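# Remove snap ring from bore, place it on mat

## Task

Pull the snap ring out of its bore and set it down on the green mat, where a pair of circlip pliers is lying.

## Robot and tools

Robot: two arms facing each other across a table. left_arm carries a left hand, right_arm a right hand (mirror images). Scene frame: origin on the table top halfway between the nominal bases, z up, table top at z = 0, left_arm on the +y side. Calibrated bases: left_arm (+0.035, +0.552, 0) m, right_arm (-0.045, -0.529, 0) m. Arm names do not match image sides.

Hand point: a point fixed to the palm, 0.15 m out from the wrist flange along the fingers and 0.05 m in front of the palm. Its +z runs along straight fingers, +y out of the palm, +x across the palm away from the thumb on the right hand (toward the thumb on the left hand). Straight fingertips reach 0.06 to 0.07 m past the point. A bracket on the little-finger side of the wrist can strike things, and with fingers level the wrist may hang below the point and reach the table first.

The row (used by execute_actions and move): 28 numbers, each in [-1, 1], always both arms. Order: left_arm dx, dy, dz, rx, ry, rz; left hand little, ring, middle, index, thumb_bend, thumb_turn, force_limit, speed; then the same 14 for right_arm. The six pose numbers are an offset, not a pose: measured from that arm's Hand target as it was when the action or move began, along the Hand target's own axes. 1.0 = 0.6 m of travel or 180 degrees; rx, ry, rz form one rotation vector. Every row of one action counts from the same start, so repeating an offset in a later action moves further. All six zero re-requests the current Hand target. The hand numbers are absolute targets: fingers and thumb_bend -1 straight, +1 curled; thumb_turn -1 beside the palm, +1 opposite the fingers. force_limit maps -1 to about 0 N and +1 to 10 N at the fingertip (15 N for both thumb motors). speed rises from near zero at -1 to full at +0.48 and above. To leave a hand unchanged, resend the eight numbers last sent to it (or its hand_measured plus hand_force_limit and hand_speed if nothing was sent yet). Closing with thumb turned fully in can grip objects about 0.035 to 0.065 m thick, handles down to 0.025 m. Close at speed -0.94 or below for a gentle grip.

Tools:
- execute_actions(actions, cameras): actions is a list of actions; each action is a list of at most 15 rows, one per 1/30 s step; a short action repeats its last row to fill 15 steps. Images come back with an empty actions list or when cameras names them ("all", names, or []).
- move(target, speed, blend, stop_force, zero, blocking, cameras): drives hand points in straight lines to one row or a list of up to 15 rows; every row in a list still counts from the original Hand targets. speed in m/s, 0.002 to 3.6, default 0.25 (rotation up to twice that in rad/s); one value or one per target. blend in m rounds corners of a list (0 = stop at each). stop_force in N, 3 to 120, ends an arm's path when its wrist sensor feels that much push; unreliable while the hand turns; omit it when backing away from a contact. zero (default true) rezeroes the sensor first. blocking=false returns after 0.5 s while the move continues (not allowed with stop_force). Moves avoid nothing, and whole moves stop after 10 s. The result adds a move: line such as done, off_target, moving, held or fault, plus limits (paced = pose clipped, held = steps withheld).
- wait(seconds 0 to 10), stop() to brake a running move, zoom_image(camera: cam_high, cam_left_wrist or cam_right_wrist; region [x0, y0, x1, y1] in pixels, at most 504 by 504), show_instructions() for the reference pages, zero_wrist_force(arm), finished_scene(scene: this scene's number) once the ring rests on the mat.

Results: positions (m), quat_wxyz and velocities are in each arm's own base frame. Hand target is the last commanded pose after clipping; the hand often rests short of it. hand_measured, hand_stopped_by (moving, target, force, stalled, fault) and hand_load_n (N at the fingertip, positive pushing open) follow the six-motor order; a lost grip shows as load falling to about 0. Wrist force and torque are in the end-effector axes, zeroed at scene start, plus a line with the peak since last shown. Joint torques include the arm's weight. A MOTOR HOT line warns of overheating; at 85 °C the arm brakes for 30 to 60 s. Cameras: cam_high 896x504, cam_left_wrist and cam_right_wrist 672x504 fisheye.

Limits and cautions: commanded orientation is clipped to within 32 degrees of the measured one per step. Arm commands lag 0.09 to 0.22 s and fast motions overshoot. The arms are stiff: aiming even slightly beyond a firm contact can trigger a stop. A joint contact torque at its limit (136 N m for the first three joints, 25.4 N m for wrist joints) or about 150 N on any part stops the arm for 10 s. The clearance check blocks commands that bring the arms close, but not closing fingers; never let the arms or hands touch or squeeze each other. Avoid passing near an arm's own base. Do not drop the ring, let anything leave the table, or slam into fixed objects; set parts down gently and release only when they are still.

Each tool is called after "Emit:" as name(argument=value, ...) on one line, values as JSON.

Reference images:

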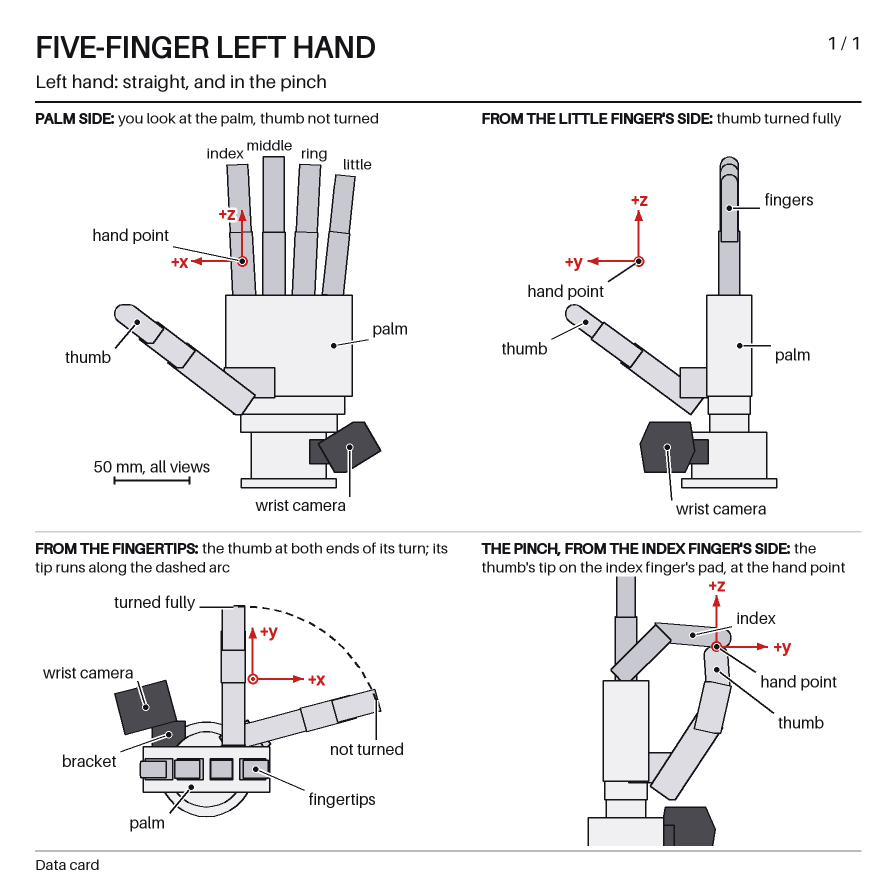

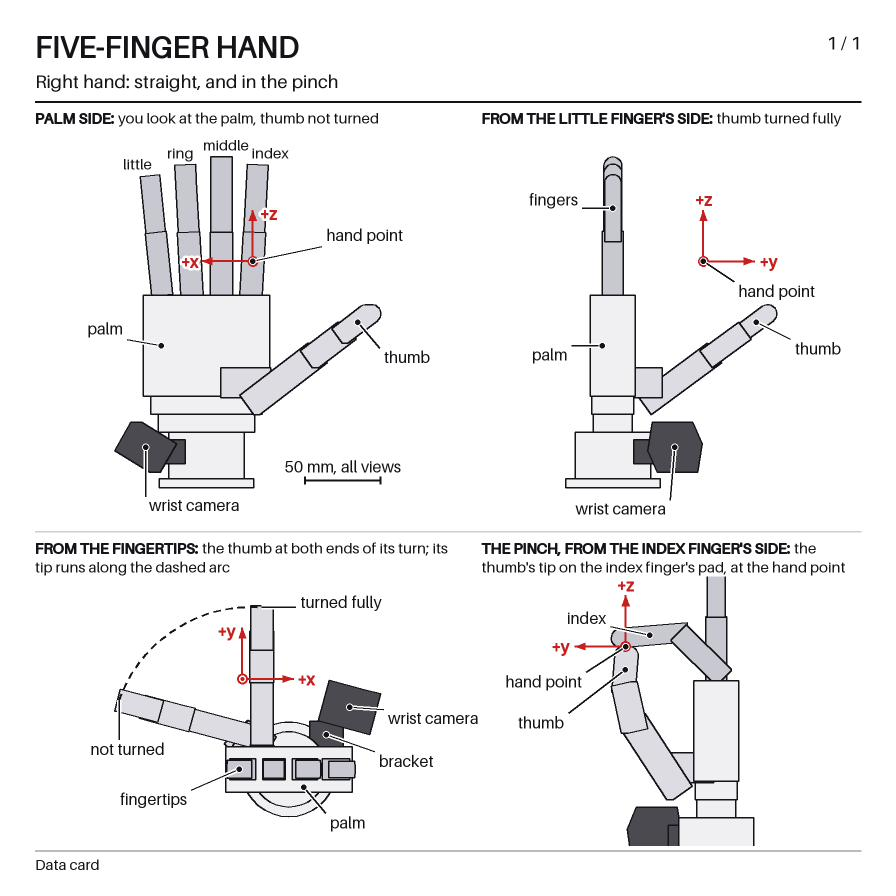

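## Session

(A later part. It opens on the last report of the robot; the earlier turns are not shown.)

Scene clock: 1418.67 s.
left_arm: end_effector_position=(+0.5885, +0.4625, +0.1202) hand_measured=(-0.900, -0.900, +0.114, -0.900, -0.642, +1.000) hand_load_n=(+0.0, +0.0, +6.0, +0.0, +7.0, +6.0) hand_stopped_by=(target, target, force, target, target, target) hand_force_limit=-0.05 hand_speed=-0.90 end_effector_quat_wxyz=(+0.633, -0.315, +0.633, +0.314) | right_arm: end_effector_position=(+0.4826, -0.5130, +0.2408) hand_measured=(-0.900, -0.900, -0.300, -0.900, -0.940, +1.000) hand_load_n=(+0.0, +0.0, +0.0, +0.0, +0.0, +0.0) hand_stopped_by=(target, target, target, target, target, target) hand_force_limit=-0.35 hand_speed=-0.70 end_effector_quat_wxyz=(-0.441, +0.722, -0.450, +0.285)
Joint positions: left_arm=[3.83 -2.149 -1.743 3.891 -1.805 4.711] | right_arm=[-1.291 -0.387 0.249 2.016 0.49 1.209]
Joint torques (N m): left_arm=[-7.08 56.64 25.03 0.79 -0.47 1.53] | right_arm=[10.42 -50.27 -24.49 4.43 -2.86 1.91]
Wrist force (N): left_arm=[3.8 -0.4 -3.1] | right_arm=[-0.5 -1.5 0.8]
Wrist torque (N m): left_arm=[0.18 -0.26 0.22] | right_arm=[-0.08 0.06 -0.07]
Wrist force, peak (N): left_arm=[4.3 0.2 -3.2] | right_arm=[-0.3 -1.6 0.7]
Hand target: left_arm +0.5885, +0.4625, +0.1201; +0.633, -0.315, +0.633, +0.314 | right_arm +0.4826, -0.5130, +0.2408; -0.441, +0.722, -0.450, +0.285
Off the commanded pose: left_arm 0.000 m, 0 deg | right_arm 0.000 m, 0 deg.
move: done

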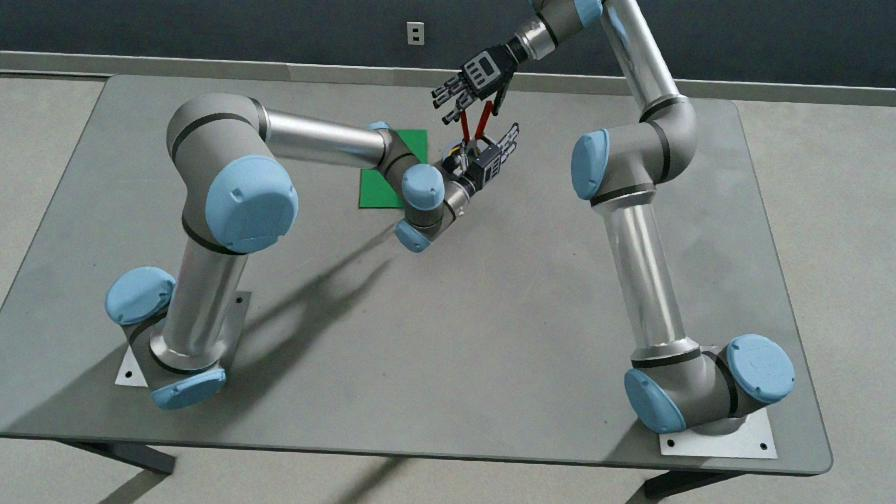

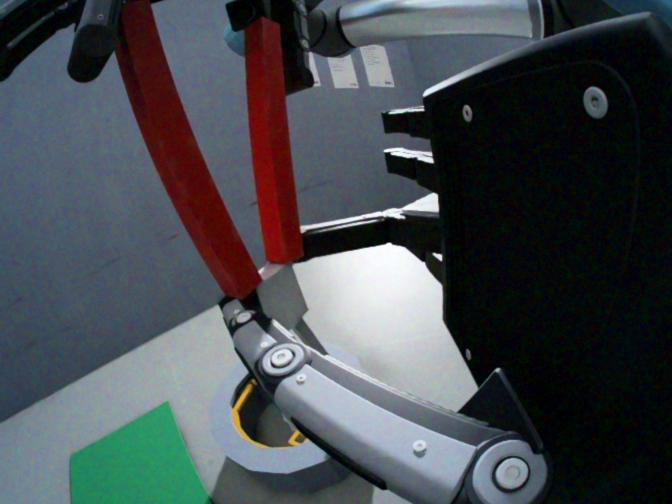

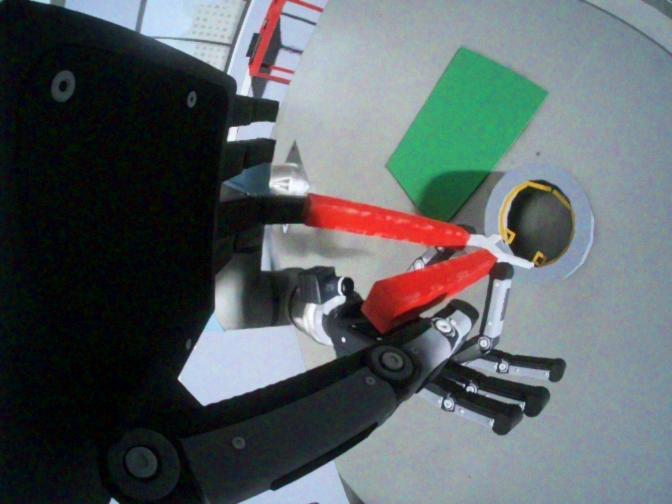

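Emit:
move(target=[[0, 0.0053, 0.0062, -0.0222, 0, 0, -0.9, -0.9, 0.48, -0.9, -0.64, 1, -0.05, -0.9, 0.0055, 0.0022, -0.0038, 0.0003, -0.0198, -0.0099, -0.9, -0.9, -0.3, -0.9, -0.94, 1, -0.35, -0.7]], speed=0.03, cameras=["all"])

Emit:
zoom_image(camera="cam_right_wrist", region=[480, 205, 560, 285])

Emit:
zoom_image(camera="cam_left_wrist", region=[230, 370, 330, 470])

Scene clock: 1433.60 s.
left_arm: end_effector_position=(+0.5883, +0.4673, +0.1200) hand_measured=(-0.900, -0.900, +0.114, -0.900, -0.642, +1.000) hand_load_n=(+0.0, +0.0, +6.0, +0.0, +7.0, +5.5) hand_stopped_by=(target, target, force, target, target, target) hand_force_limit=-0.05 hand_speed=-0.90 end_effector_quat_wxyz=(+0.622, -0.337, +0.622, +0.336) | right_arm: end_effector_position=(+0.4810, -0.5162, +0.2404) hand_measured=(-0.900, -0.900, -0.300, -0.900, -0.940, +1.000) hand_load_n=(+0.0, +0.0, +0.0, +0.0, +0.0, +0.0) hand_stopped_by=(target, target, target, target, target, target) hand_force_limit=-0.35 hand_speed=-0.70 end_effector_quat_wxyz=(-0.451, +0.735, -0.425, +0.276)
Joint positions: left_arm=[3.808 -2.175 -1.697 3.869 -1.896 4.711] | right_arm=[-1.291 -0.267 0.035 2.219 0.503 1.079]
Joint torques (N m): left_arm=[6.28 54.62 7.12 2.92 1.43 -1.75] | right_arm=[-13.24 -59.17 -24.97 0.7 -3.16 2.33]
Wrist force (N): left_arm=[3.7 -0.2 -2.4] | right_arm=[-0.4 -1.8 1.1]
Wrist torque (N m): left_arm=[0.18 -0.24 0.22] | right_arm=[-0.15 0.08 -0.12]
Wrist force, peak (N): left_arm=[4.3 -0.3 -3.3] | right_arm=[-0.8 -2.2 1.3]
Hand target: left_arm +0.5882, +0.4674, +0.1201; +0.622, -0.337, +0.622, +0.336 | right_arm +0.4816, -0.5171, +0.2407; -0.450, +0.738, -0.425, +0.269
Off the commanded pose: left_arm 0.000 m, 0 deg | right_arm 0.001 m, 1 deg.
elbow stopped short (right arm): the move would have taken joint 3 (elbow) straighter than the controller allows.
move: done

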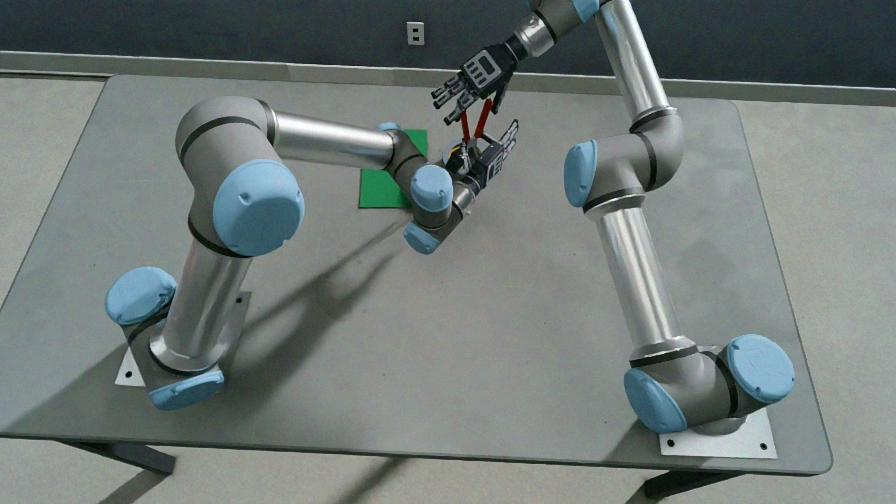

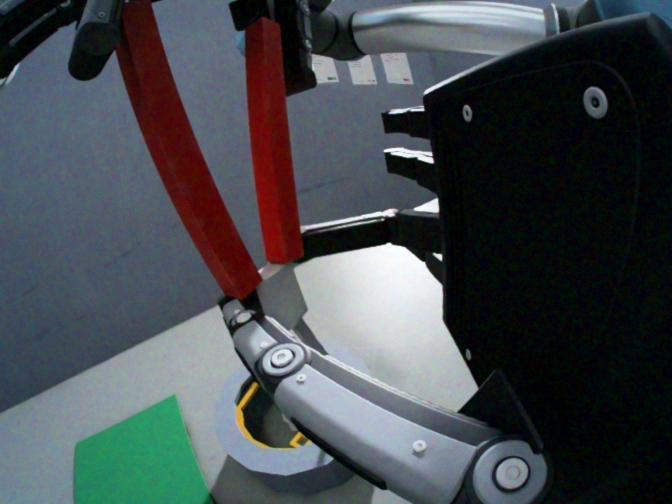

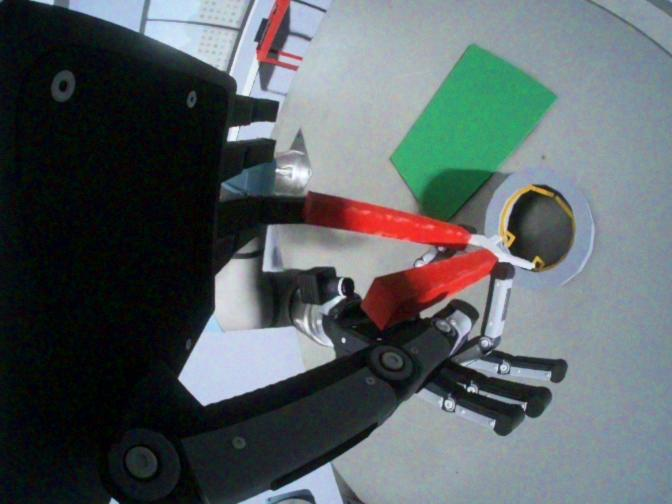

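Scaled by 6.300 from the camera's 672x504 image, which has a finer 960x720 frame.

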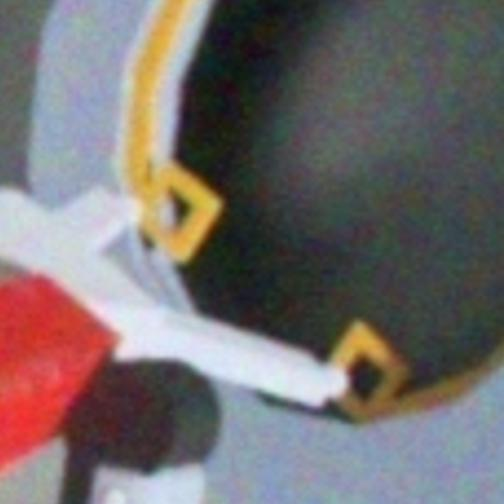

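Scaled by 5.040 from the camera's 672x504 image, which has a finer 960x720 frame.

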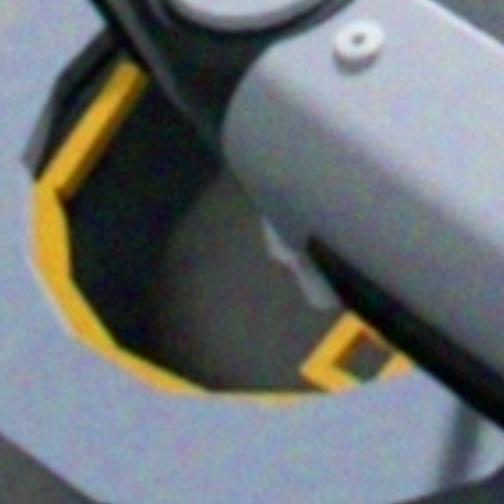

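Emit:
move(target=[0.02, 0, 0, 0, 0, 0, -0.9, -0.9, 0.48, -0.9, -0.64, 1, -0.05, -0.9, -0.0004, 0.018, 0.0088, 0, 0, 0, -0.9, -0.9, -0.3, -0.9, -0.94, 1, -0.35, -0.7], speed=0.02, cameras=["all"])

Emit:
zoom_image(camera="cam_right_wrist", region=[480, 205, 560, 285])

Emit:
zoom_image(camera="cam_left_wrist", region=[230, 370, 330, 470])

Scene clock: 1446.10 s.
left_arm: end_effector_position=(+0.5882, +0.4674, +0.1079) hand_measured=(-0.900, -0.900, +0.114, -0.900, -0.642, +1.000) hand_load_n=(+0.0, +0.0, +6.0, +0.0, +6.5, +5.5) hand_stopped_by=(target, target, force, target, target, target) hand_force_limit=-0.05 hand_speed=-0.90 end_effector_quat_wxyz=(+0.622, -0.337, +0.622, +0.336) | right_arm: end_effector_position=(+0.4813, -0.5168, +0.2283) hand_measured=(-0.900, -0.900, -0.300, -0.900, -0.940, +1.000) hand_load_n=(+0.0, +0.0, +0.5, -0.5, +0.0, +0.0) hand_stopped_by=(target, target, target, target, target, target) hand_force_limit=-0.35 hand_speed=-0.70 end_effector_quat_wxyz=(-0.450, +0.737, -0.425, +0.270)
Joint positions: left_arm=[3.808 -2.194 -1.703 3.895 -1.896 4.711] | right_arm=[-1.289 -0.254 0.035 2.208 0.512 1.08]
Joint torques (N m): left_arm=[1.03 58.97 15.48 0.81 -1.61 -1.44] | right_arm=[6.82 -67.37 -20.39 3 -1.65 2.33]
Wrist force (N): left_arm=[4.4 0.0 -3.0] | right_arm=[-0.5 -2.0 0.8]
Wrist torque (N m): left_arm=[0.25 -0.33 0.23] | right_arm=[-0.11 0.09 -0.17]
Wrist force, peak (N): left_arm=[4.4 0.0 -3.0] | right_arm=[-0.7 -2.5 0.9]
Hand target: left_arm +0.5882, +0.4674, +0.1081; +0.622, -0.337, +0.622, +0.336 | right_arm +0.4815, -0.5171, +0.2286; -0.450, +0.738, -0.425, +0.269
Off the commanded pose: left_arm 0.000 m, 0 deg | right_arm 0.001 m, 0 deg.
elbow stopped short (right arm): the move would have taken joint 3 (elbow) straighter than the controller allows.
move: done

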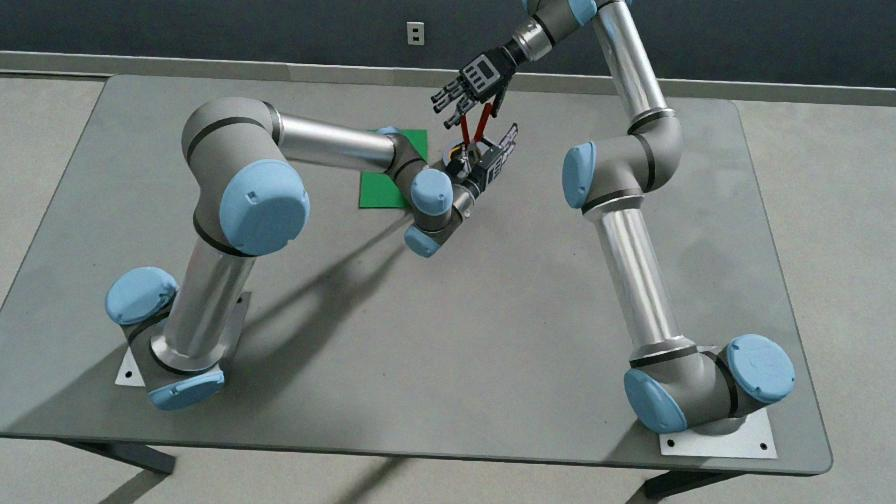

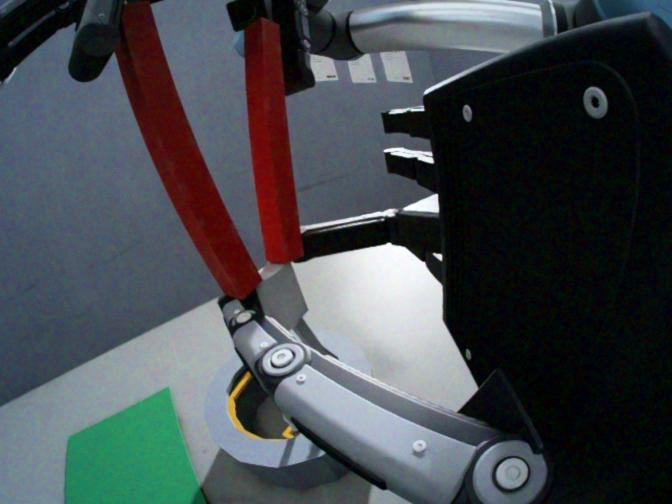

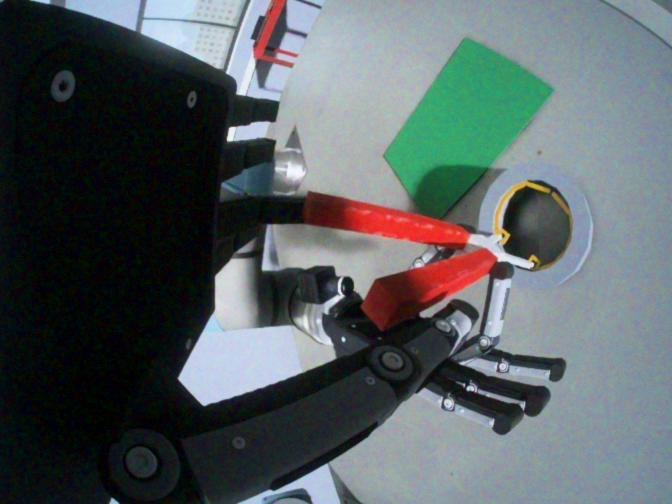

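Scaled by 6.300 from the camera's 672x504 image, which has a finer 960x720 frame.

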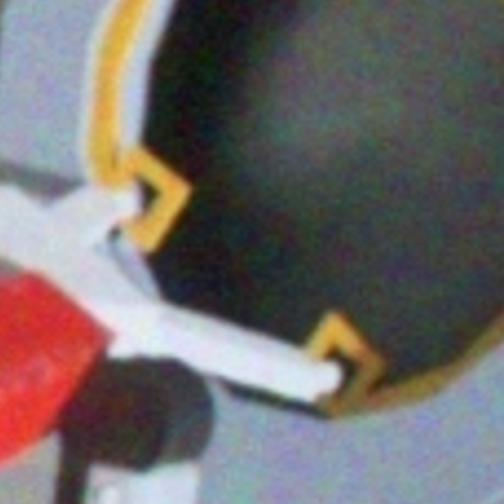

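Scaled by 5.040 from the camera's 672x504 image, which has a finer 960x720 frame.

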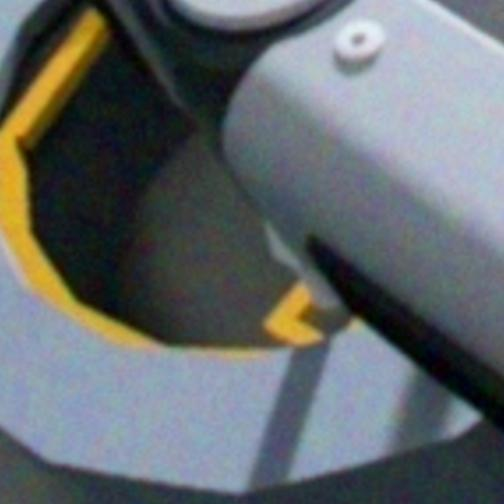

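Emit:
move(target=[0, 0.002, 0.0003, -0.0089, 0, 0, -0.9, -0.9, 0.48, -0.9, -0.64, 1, -0.05, -0.9, 0, 0, 0, 0, 0, 0, -0.9, -0.9, -0.3, -0.9, -0.94, 1, -0.35, -0.7], speed=0.02)

Emit:
move(target=[0.01, 0, 0, 0, 0, 0, -0.9, -0.9, 0.48, -0.9, -0.64, 1, -0.05, -0.9, 0, 0, 0, 0, 0, 0, -0.9, -0.9, -0.3, -0.9, -0.94, 1, -0.35, -0.7], speed=0.005, stop_force=3, cameras=["all"])

Emit:
zoom_image(camera="cam_right_wrist", region=[480, 205, 560, 285])

Emit:
zoom_image(camera="cam_left_wrist", region=[230, 370, 330, 470])

Scene clock: 1470.67 s.
left_arm: end_effector_position=(+0.5874, +0.4682, +0.1081) hand_measured=(-0.900, -0.900, +0.114, -0.900, -0.642, +1.000) hand_load_n=(+0.0, +0.0, +6.0, +0.0, +7.0, +5.0) hand_stopped_by=(target, target, force, target, target, target) hand_force_limit=-0.05 hand_speed=-0.90 end_effector_quat_wxyz=(+0.617, -0.346, +0.617, +0.345) end_effector_velocity=(+0.001, +0.000, -0.001) end_effector_angular_velocity=(+0.000, +0.000, -0.004) | right_arm: end_effector_position=(+0.4813, -0.5168, +0.2285) hand_measured=(-0.900, -0.900, -0.300, -0.900, -0.940, +1.000) hand_load_n=(+0.0, -0.5, +0.5, +0.0, +0.0, +0.0) hand_stopped_by=(target, target, target, target, target, target) hand_force_limit=-0.35 hand_speed=-0.70 end_effector_quat_wxyz=(-0.450, +0.737, -0.425, +0.271)
Joint positions: left_arm=[3.799 -2.202 -1.687 3.887 -1.934 4.711] | right_arm=[-1.289 -0.254 0.035 2.209 0.512 1.08]
Joint velocities: left_arm=[0.001 -0.001 0 0.001 0.005 0] | right_arm=[within noise]
Joint torques (N m): left_arm=[4.17 44.86 10.51 1.5 1.41 0.78] | right_arm=[-11.5 -66.51 -12.82 4.35 -3.34 -1.04]
Wrist force (N): left_arm=[3.8 0.0 -2.8] | right_arm=[-0.6 -1.7 1.3]
Wrist torque (N m): left_arm=[0.25 -0.25 0.23] | right_arm=[-0.11 0.10 -0.17]
Wrist force, peak (N): left_arm=[4.3 -0.4 -3.3] | right_arm=[-0.7 -2.3 1.2]
Hand target: left_arm +0.5873, +0.4682, +0.1081; +0.617, -0.346, +0.617, +0.345 | right_arm +0.4815, -0.5171, +0.2286; -0.450, +0.738, -0.425, +0.269
Off the commanded pose: left_arm 0.000 m, 0 deg | right_arm 0.000 m, 0 deg.
elbow stopped short (right arm): the move would have taken joint 3 (elbow) straighter than the controller allows.
move: done

Scene clock: 1473.23 s.
left_arm: end_effector_position=(+0.5873, +0.4682, +0.1024) hand_measured=(-0.900, -0.900, +0.114, -0.900, -0.642, +1.000) hand_load_n=(+0.0, +0.0, +6.0, +0.0, +7.0, +1.5) hand_stopped_by=(target, target, force, target, target, target) hand_force_limit=-0.05 hand_speed=-0.90 end_effector_quat_wxyz=(+0.617, -0.346, +0.617, +0.345) | right_arm: end_effector_position=(+0.4813, -0.5168, +0.2285) hand_measured=(-0.900, -0.900, -0.300, -0.900, -0.940, +1.000) hand_load_n=(+0.0, +0.0, +0.5, +0.0, +0.0, +0.0) hand_stopped_by=(target, target, target, target, target, target) hand_force_limit=-0.35 hand_speed=-0.70 end_effector_quat_wxyz=(-0.450, +0.737, -0.425, +0.271)
Joint positions: left_arm=[3.799 -2.211 -1.689 3.899 -1.933 4.711] | right_arm=[-1.289 -0.254 0.035 2.209 0.512 1.08]
Joint torques (N m): left_arm=[7.09 59.35 25.11 0.02 1.04 -1.39] | right_arm=[-10.9 -66.48 -12.56 4.36 -3.26 -1.05]
Wrist force (N): left_arm=[2.1 -0.4 -2.5] | right_arm=[-0.5 -1.8 1.2]
Wrist torque (N m): left_arm=[0.16 -0.20 0.30] | right_arm=[-0.13 0.08 -0.16]
Wrist force, peak (N): left_arm=[4.2 -0.3 -2.8] | right_arm=[-0.6 -1.9 1.6]
Hand target: left_arm +0.5873, +0.4682, +0.1024; +0.617, -0.346, +0.617, +0.345 | right_arm +0.4815, -0.5171, +0.2286; -0.450, +0.738, -0.425, +0.269
Off the commanded pose: left_arm 0.000 m, 0 deg | right_arm 0.000 m, 0 deg.
elbow stopped short (right arm): the move would have taken joint 3 (elbow) straighter than the controller allows.
move: contact (left_arm)

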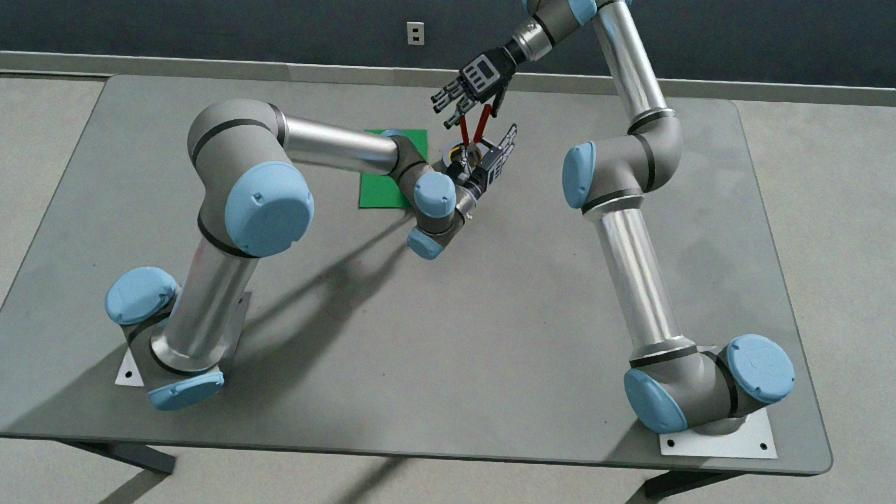

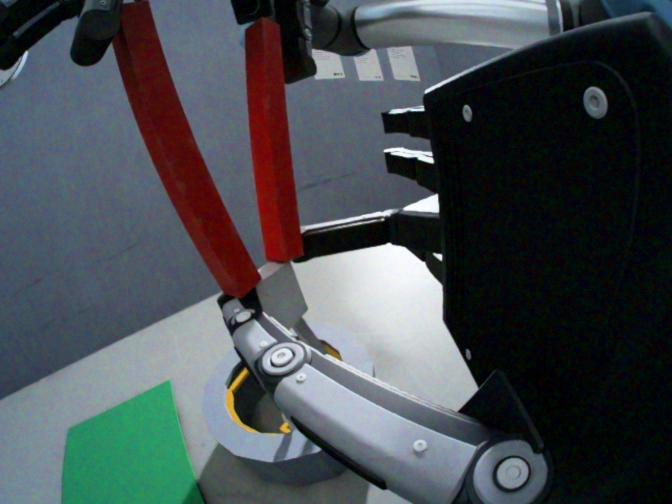

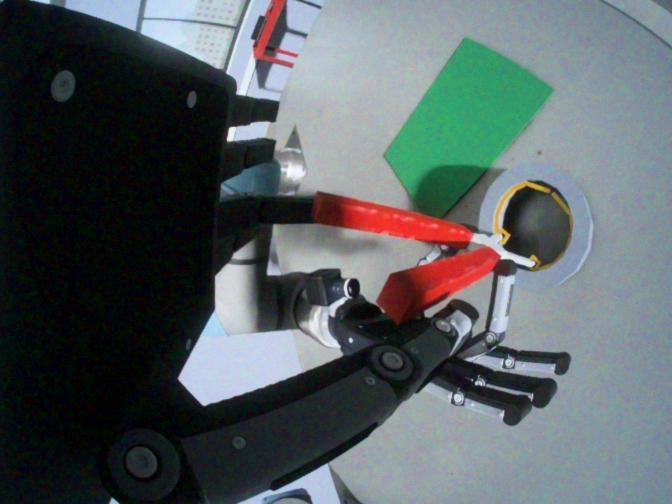

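Scaled by 6.300 from the camera's 672x504 image, which has a finer 960x720 frame.

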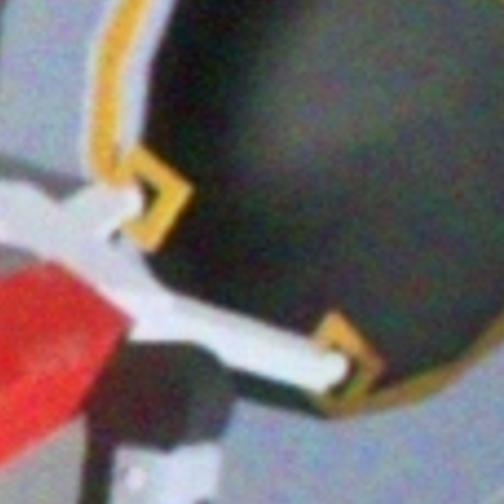

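Scaled by 5.040 from the camera's 672x504 image, which has a finer 960x720 frame.

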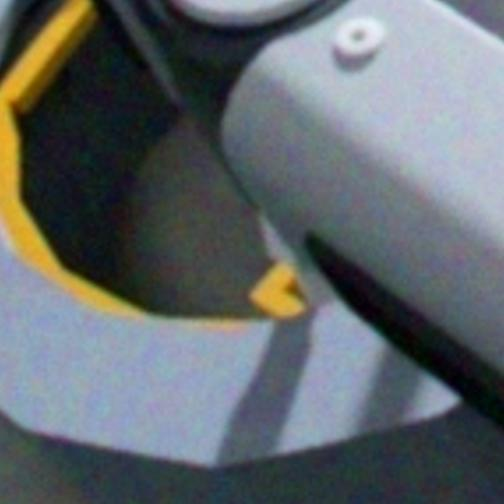

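Emit:
move(target=[-0.003, 0.0008, 0.0043, -0.0122, 0, 0, -0.9, -0.9, 0.48, -0.9, -0.64, 1, -0.05, -0.9, 0, 0, 0, 0, 0, 0, -0.9, -0.9, -0.3, -0.9, -0.94, 1, -0.35, -0.7], speed=0.02)

Emit:
move(target=[0.012, 0, 0, 0, 0, 0, -0.9, -0.9, 0.48, -0.9, -0.64, 1, -0.05, -0.9, 0, 0, 0, 0, 0, 0, -0.9, -0.9, -0.3, -0.9, -0.94, 1, -0.35, -0.7], speed=0.005, stop_force=3, cameras=["all"])

Emit:
zoom_image(camera="cam_right_wrist", region=[480, 205, 560, 285])

Emit:
zoom_image(camera="cam_left_wrist", region=[230, 370, 330, 470])

Scene clock: 1494.47 s.
left_arm: end_effector_position=(+0.5883, +0.4706, +0.1042) hand_measured=(-0.900, -0.900, +0.114, -0.900, -0.642, +1.000) hand_load_n=(+0.0, +0.0, +5.0, +0.0, +6.0, +5.0) hand_stopped_by=(target, target, force, target, target, target) hand_force_limit=-0.05 hand_speed=-0.90 end_effector_quat_wxyz=(+0.610, -0.358, +0.611, +0.356) end_effector_velocity=(+0.001, -0.001, -0.001) end_effector_angular_velocity=(-0.001, +0.001, -0.005) | right_arm: end_effector_position=(+0.4813, -0.5168, +0.2285) hand_measured=(-0.900, -0.900, -0.300, -0.900, -0.940, +1.000) hand_load_n=(+0.0, +0.0, +0.0, +0.0, +0.0, +0.0) hand_stopped_by=(target, target, target, target, target, target) hand_force_limit=-0.35 hand_speed=-0.70 end_effector_quat_wxyz=(-0.450, +0.737, -0.425, +0.271)
Joint positions: left_arm=[3.787 -2.225 -1.657 3.881 -1.984 4.711] | right_arm=[-1.289 -0.254 0.035 2.209 0.512 1.08]
Joint velocities: left_arm=[0 0 -0.002 0.001 0.005 0] | right_arm=[within noise]
Joint torques (N m): left_arm=[3.94 47.85 8.35 2.63 1.52 -1.67] | right_arm=[-11.31 -65.21 -13.14 3.97 -3.1 -0.99]
Wrist force (N): left_arm=[4.0 0.1 -3.1] | right_arm=[-0.8 -1.7 1.0]
Wrist torque (N m): left_arm=[0.24 -0.32 0.21] | right_arm=[-0.13 0.13 -0.18]
Wrist force, peak (N): left_arm=[4.3 -0.2 -3.2] | right_arm=[-0.8 -2.2 1.1]
Hand target: left_arm +0.5883, +0.4706, +0.1042; +0.610, -0.358, +0.611, +0.356 | right_arm +0.4815, -0.5171, +0.2286; -0.450, +0.738, -0.425, +0.269
Off the commanded pose: left_arm 0.000 m, 0 deg | right_arm 0.000 m, 0 deg.
elbow stopped short (right arm): the move would have taken joint 3 (elbow) straighter than the controller allows.
move: done

Scene clock: 1496.17 s.
left_arm: end_effector_position=(+0.5883, +0.4706, +0.1024) hand_measured=(-0.900, -0.900, +0.114, -0.900, -0.642, +1.000) hand_load_n=(+0.0, +0.0, +4.5, +0.0, +5.5, +0.0) hand_stopped_by=(target, target, force, target, target, target) hand_force_limit=-0.05 hand_speed=-0.90 end_effector_quat_wxyz=(+0.610, -0.358, +0.611, +0.356) | right_arm: end_effector_position=(+0.4813, -0.5168, +0.2285) hand_measured=(-0.900, -0.900, -0.300, -0.900, -0.940, +1.000) hand_load_n=(+0.0, +0.0, +0.5, +0.0, +0.0, +0.0) hand_stopped_by=(target, target, target, target, target, target) hand_force_limit=-0.35 hand_speed=-0.70 end_effector_quat_wxyz=(-0.450, +0.737, -0.425, +0.271)
Joint positions: left_arm=[3.787 -2.228 -1.658 3.884 -1.984 4.711] | right_arm=[-1.289 -0.254 0.035 2.209 0.512 1.08]
Joint torques (N m): left_arm=[2.69 59.51 25.45 0.01 1.36 -1.57] | right_arm=[-11.19 -64.57 -12.82 3.68 -3.03 -1.02]
Wrist force (N): left_arm=[1.4 -0.7 -3.4] | right_arm=[-0.4 -1.8 1.2]
Wrist torque (N m): left_arm=[0.18 -0.21 0.30] | right_arm=[-0.12 0.11 -0.16]
Wrist force, peak (N): left_arm=[4.2 -0.1 -3.3] | right_arm=[-0.4 -2.4 1.3]
Hand target: left_arm +0.5883, +0.4706, +0.1024; +0.610, -0.358, +0.611, +0.356 (not the last commanded pose) | right_arm +0.4815, -0.5171, +0.2286; -0.450, +0.738, -0.425, +0.269
Off the commanded pose: left_arm 0.005 m, 0 deg | right_arm 0.000 m, 0 deg.
elbow stopped short (right arm): the move would have taken joint 3 (elbow) straighter than the controller allows.
move: contact (left_arm)

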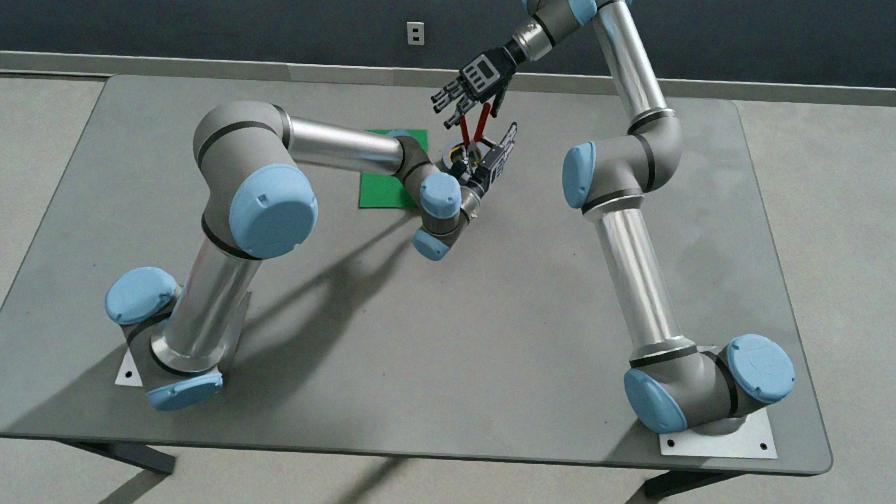

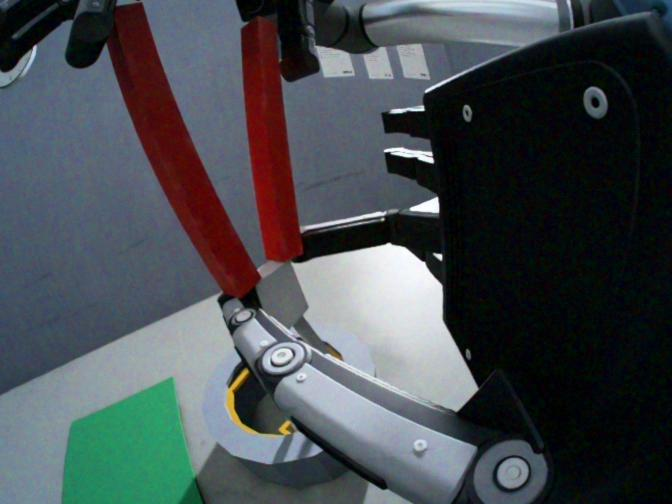

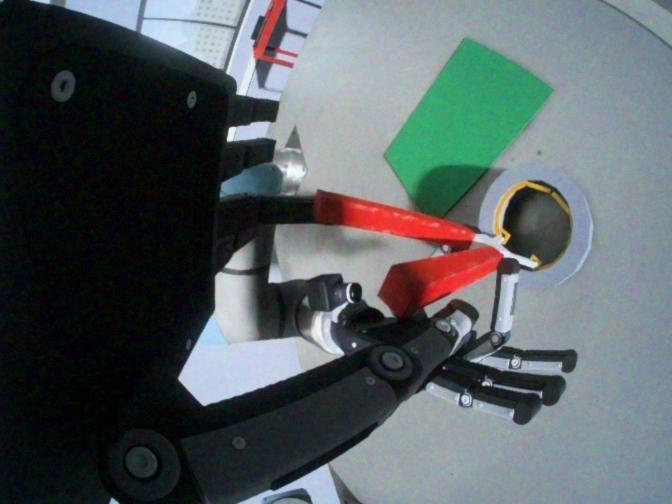

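Scaled by 6.300 from the camera's 672x504 image, which has a finer 960x720 frame.

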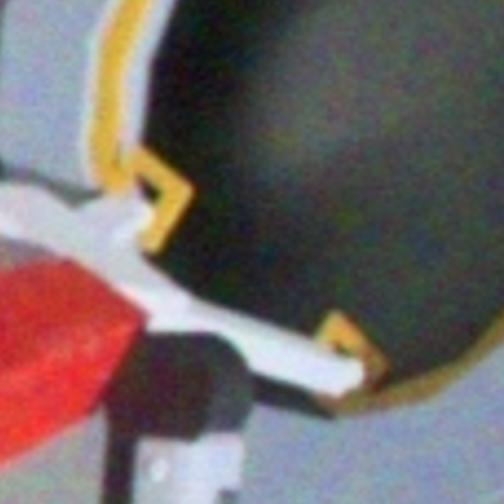

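Scaled by 5.040 from the camera's 672x504 image, which has a finer 960x720 frame.

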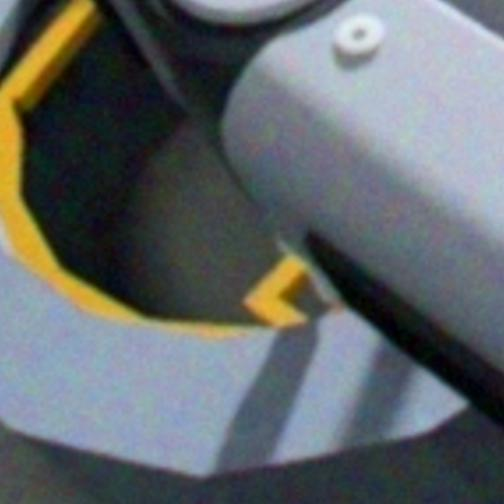

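Emit:
move(target=[-0.004, 0, 0, 0, 0, 0, -0.9, -0.9, 0.48, -0.9, -0.64, 1, -0.05, -0.9, 0, 0, 0, 0, 0, 0, -0.9, -0.9, -0.3, -0.9, -0.86, 1, -0.35, -0.85], speed=0.02, cameras=["all"])

Emit:
zoom_image(camera="cam_right_wrist", region=[480, 205, 560, 285])

Emit:
zoom_image(camera="cam_high", region=[445, 90, 525, 190])

Scene clock: 1517.90 s.
left_arm: end_effector_position=(+0.5883, +0.4706, +0.1049) hand_measured=(-0.900, -0.900, +0.114, -0.900, -0.642, +1.000) hand_load_n=(+0.0, +0.0, +4.0, +0.0, +4.0, +3.0) hand_stopped_by=(target, target, force, target, target, target) hand_force_limit=-0.05 hand_speed=-0.90 end_effector_quat_wxyz=(+0.610, -0.358, +0.611, +0.356) | right_arm: end_effector_position=(+0.4813, -0.5168, +0.2285) hand_measured=(-0.900, -0.900, -0.300, -0.900, -0.860, +1.000) hand_load_n=(+0.0, +0.0, +0.5, +0.0, +0.0, +0.0) hand_stopped_by=(target, target, target, target, target, target) hand_force_limit=-0.35 hand_speed=-0.85 end_effector_quat_wxyz=(-0.450, +0.737, -0.425, +0.271)
Joint positions: left_arm=[3.787 -2.224 -1.657 3.88 -1.984 4.711] | right_arm=[-1.289 -0.254 0.035 2.209 0.512 1.08]
Joint torques (N m): left_arm=[-4.62 54.87 25.05 1.27 1.23 -1.64] | right_arm=[-10.83 -63.84 -13.44 2.68 -2.88 -0.92]
Wrist force (N): left_arm=[4.3 -0.4 -2.5] | right_arm=[-0.5 -2.3 1.4]
Wrist torque (N m): left_arm=[0.19 -0.28 0.23] | right_arm=[-0.14 0.08 -0.18]
Wrist force, peak (N): left_arm=[4.7 0.0 -2.6] | right_arm=[-0.6 -2.3 1.3]
Hand target: left_arm +0.5883, +0.4706, +0.1048; +0.610, -0.358, +0.611, +0.356 | right_arm +0.4815, -0.5171, +0.2286; -0.450, +0.738, -0.425, +0.269
Off the commanded pose: left_arm 0.000 m, 0 deg | right_arm 0.000 m, 0 deg.
elbow stopped short (right arm): the move would have taken joint 3 (elbow) straighter than the controller allows.
move: done

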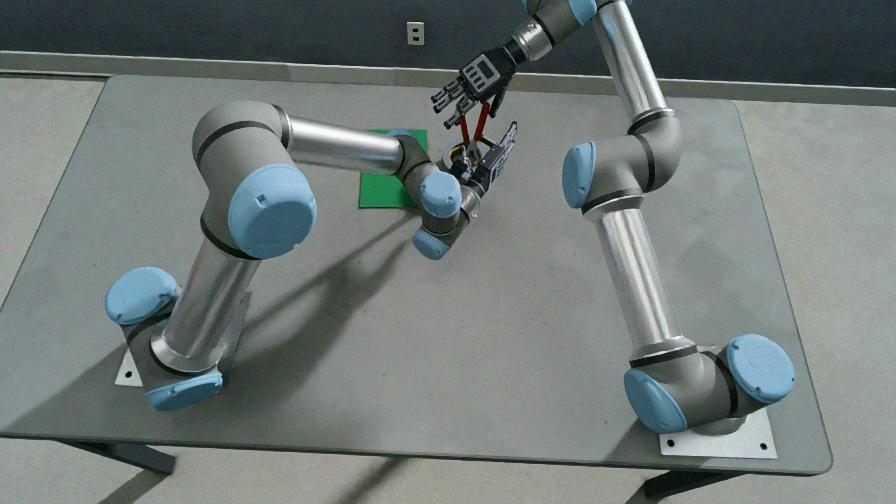

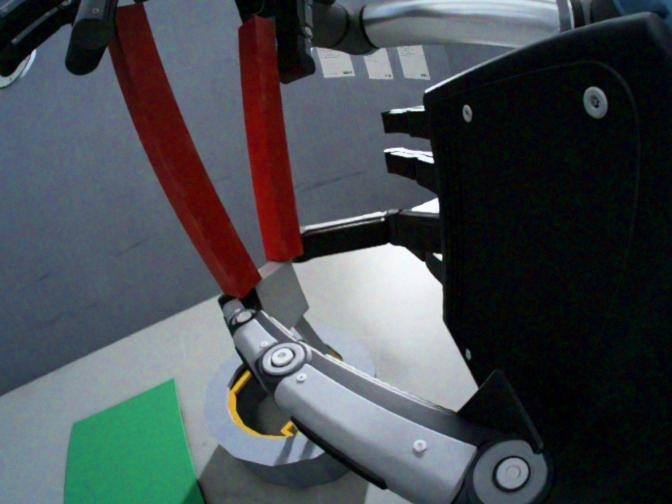

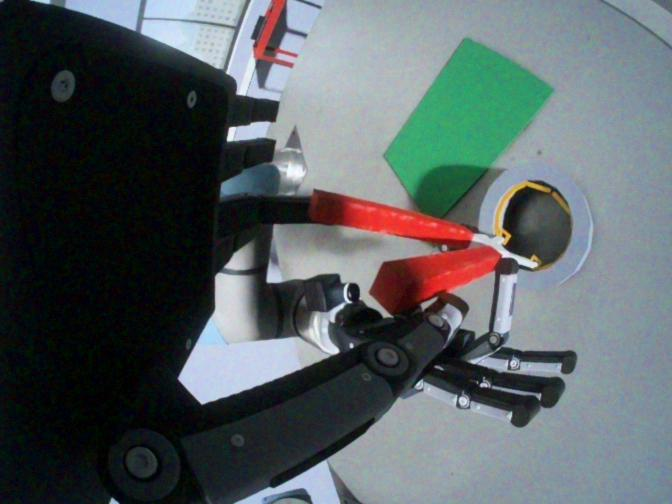

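Scaled by 6.300 from the camera's 672x504 image, which has a finer 960x720 frame.

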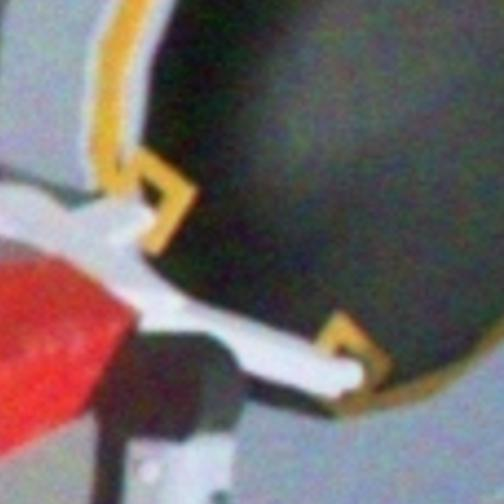

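Scaled by 5.040 from the camera's 896x504 image, which has a finer 1280x720 frame.

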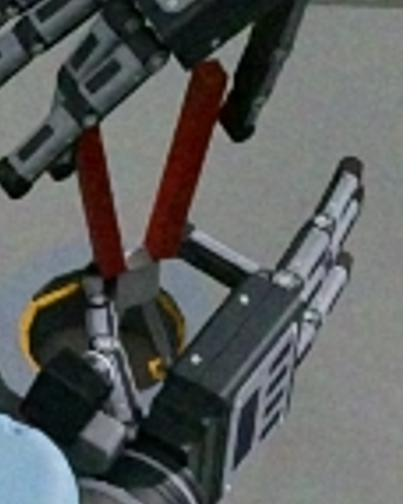

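Emit:
zoom_image(camera="cam_high", region=[460, 140, 490, 170])

Emit:
zoom_image(camera="cam_right_wrist", region=[490, 220, 550, 280])

Emit:
zoom_image(camera="cam_left_wrist", region=[260, 390, 320, 450])

Scaled by 16.800 from the camera's 896x504 image, which has a finer 1280x720 frame.

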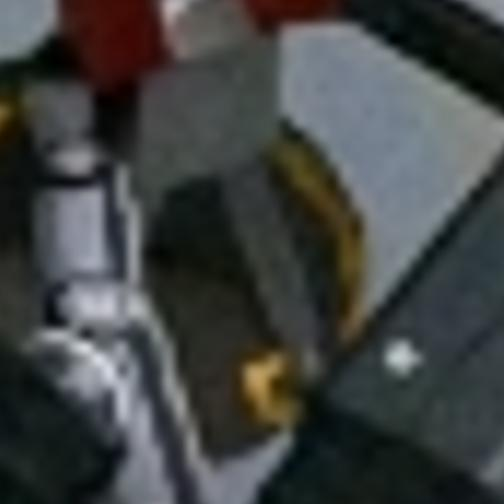

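Scaled by 8.400 from the camera's 672x504 image, which has a finer 960x720 frame.

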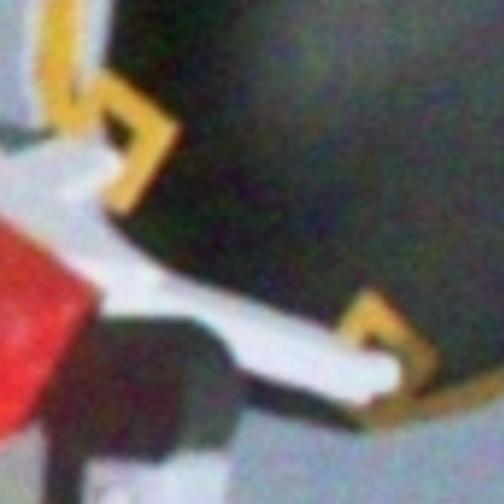

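Scaled by 8.400 from the camera's 672x504 image, which has a finer 960x720 frame.

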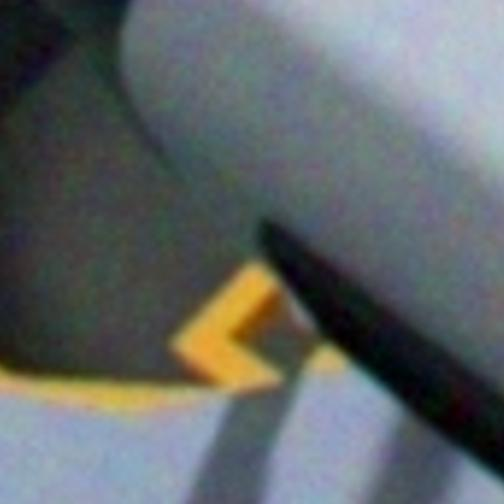

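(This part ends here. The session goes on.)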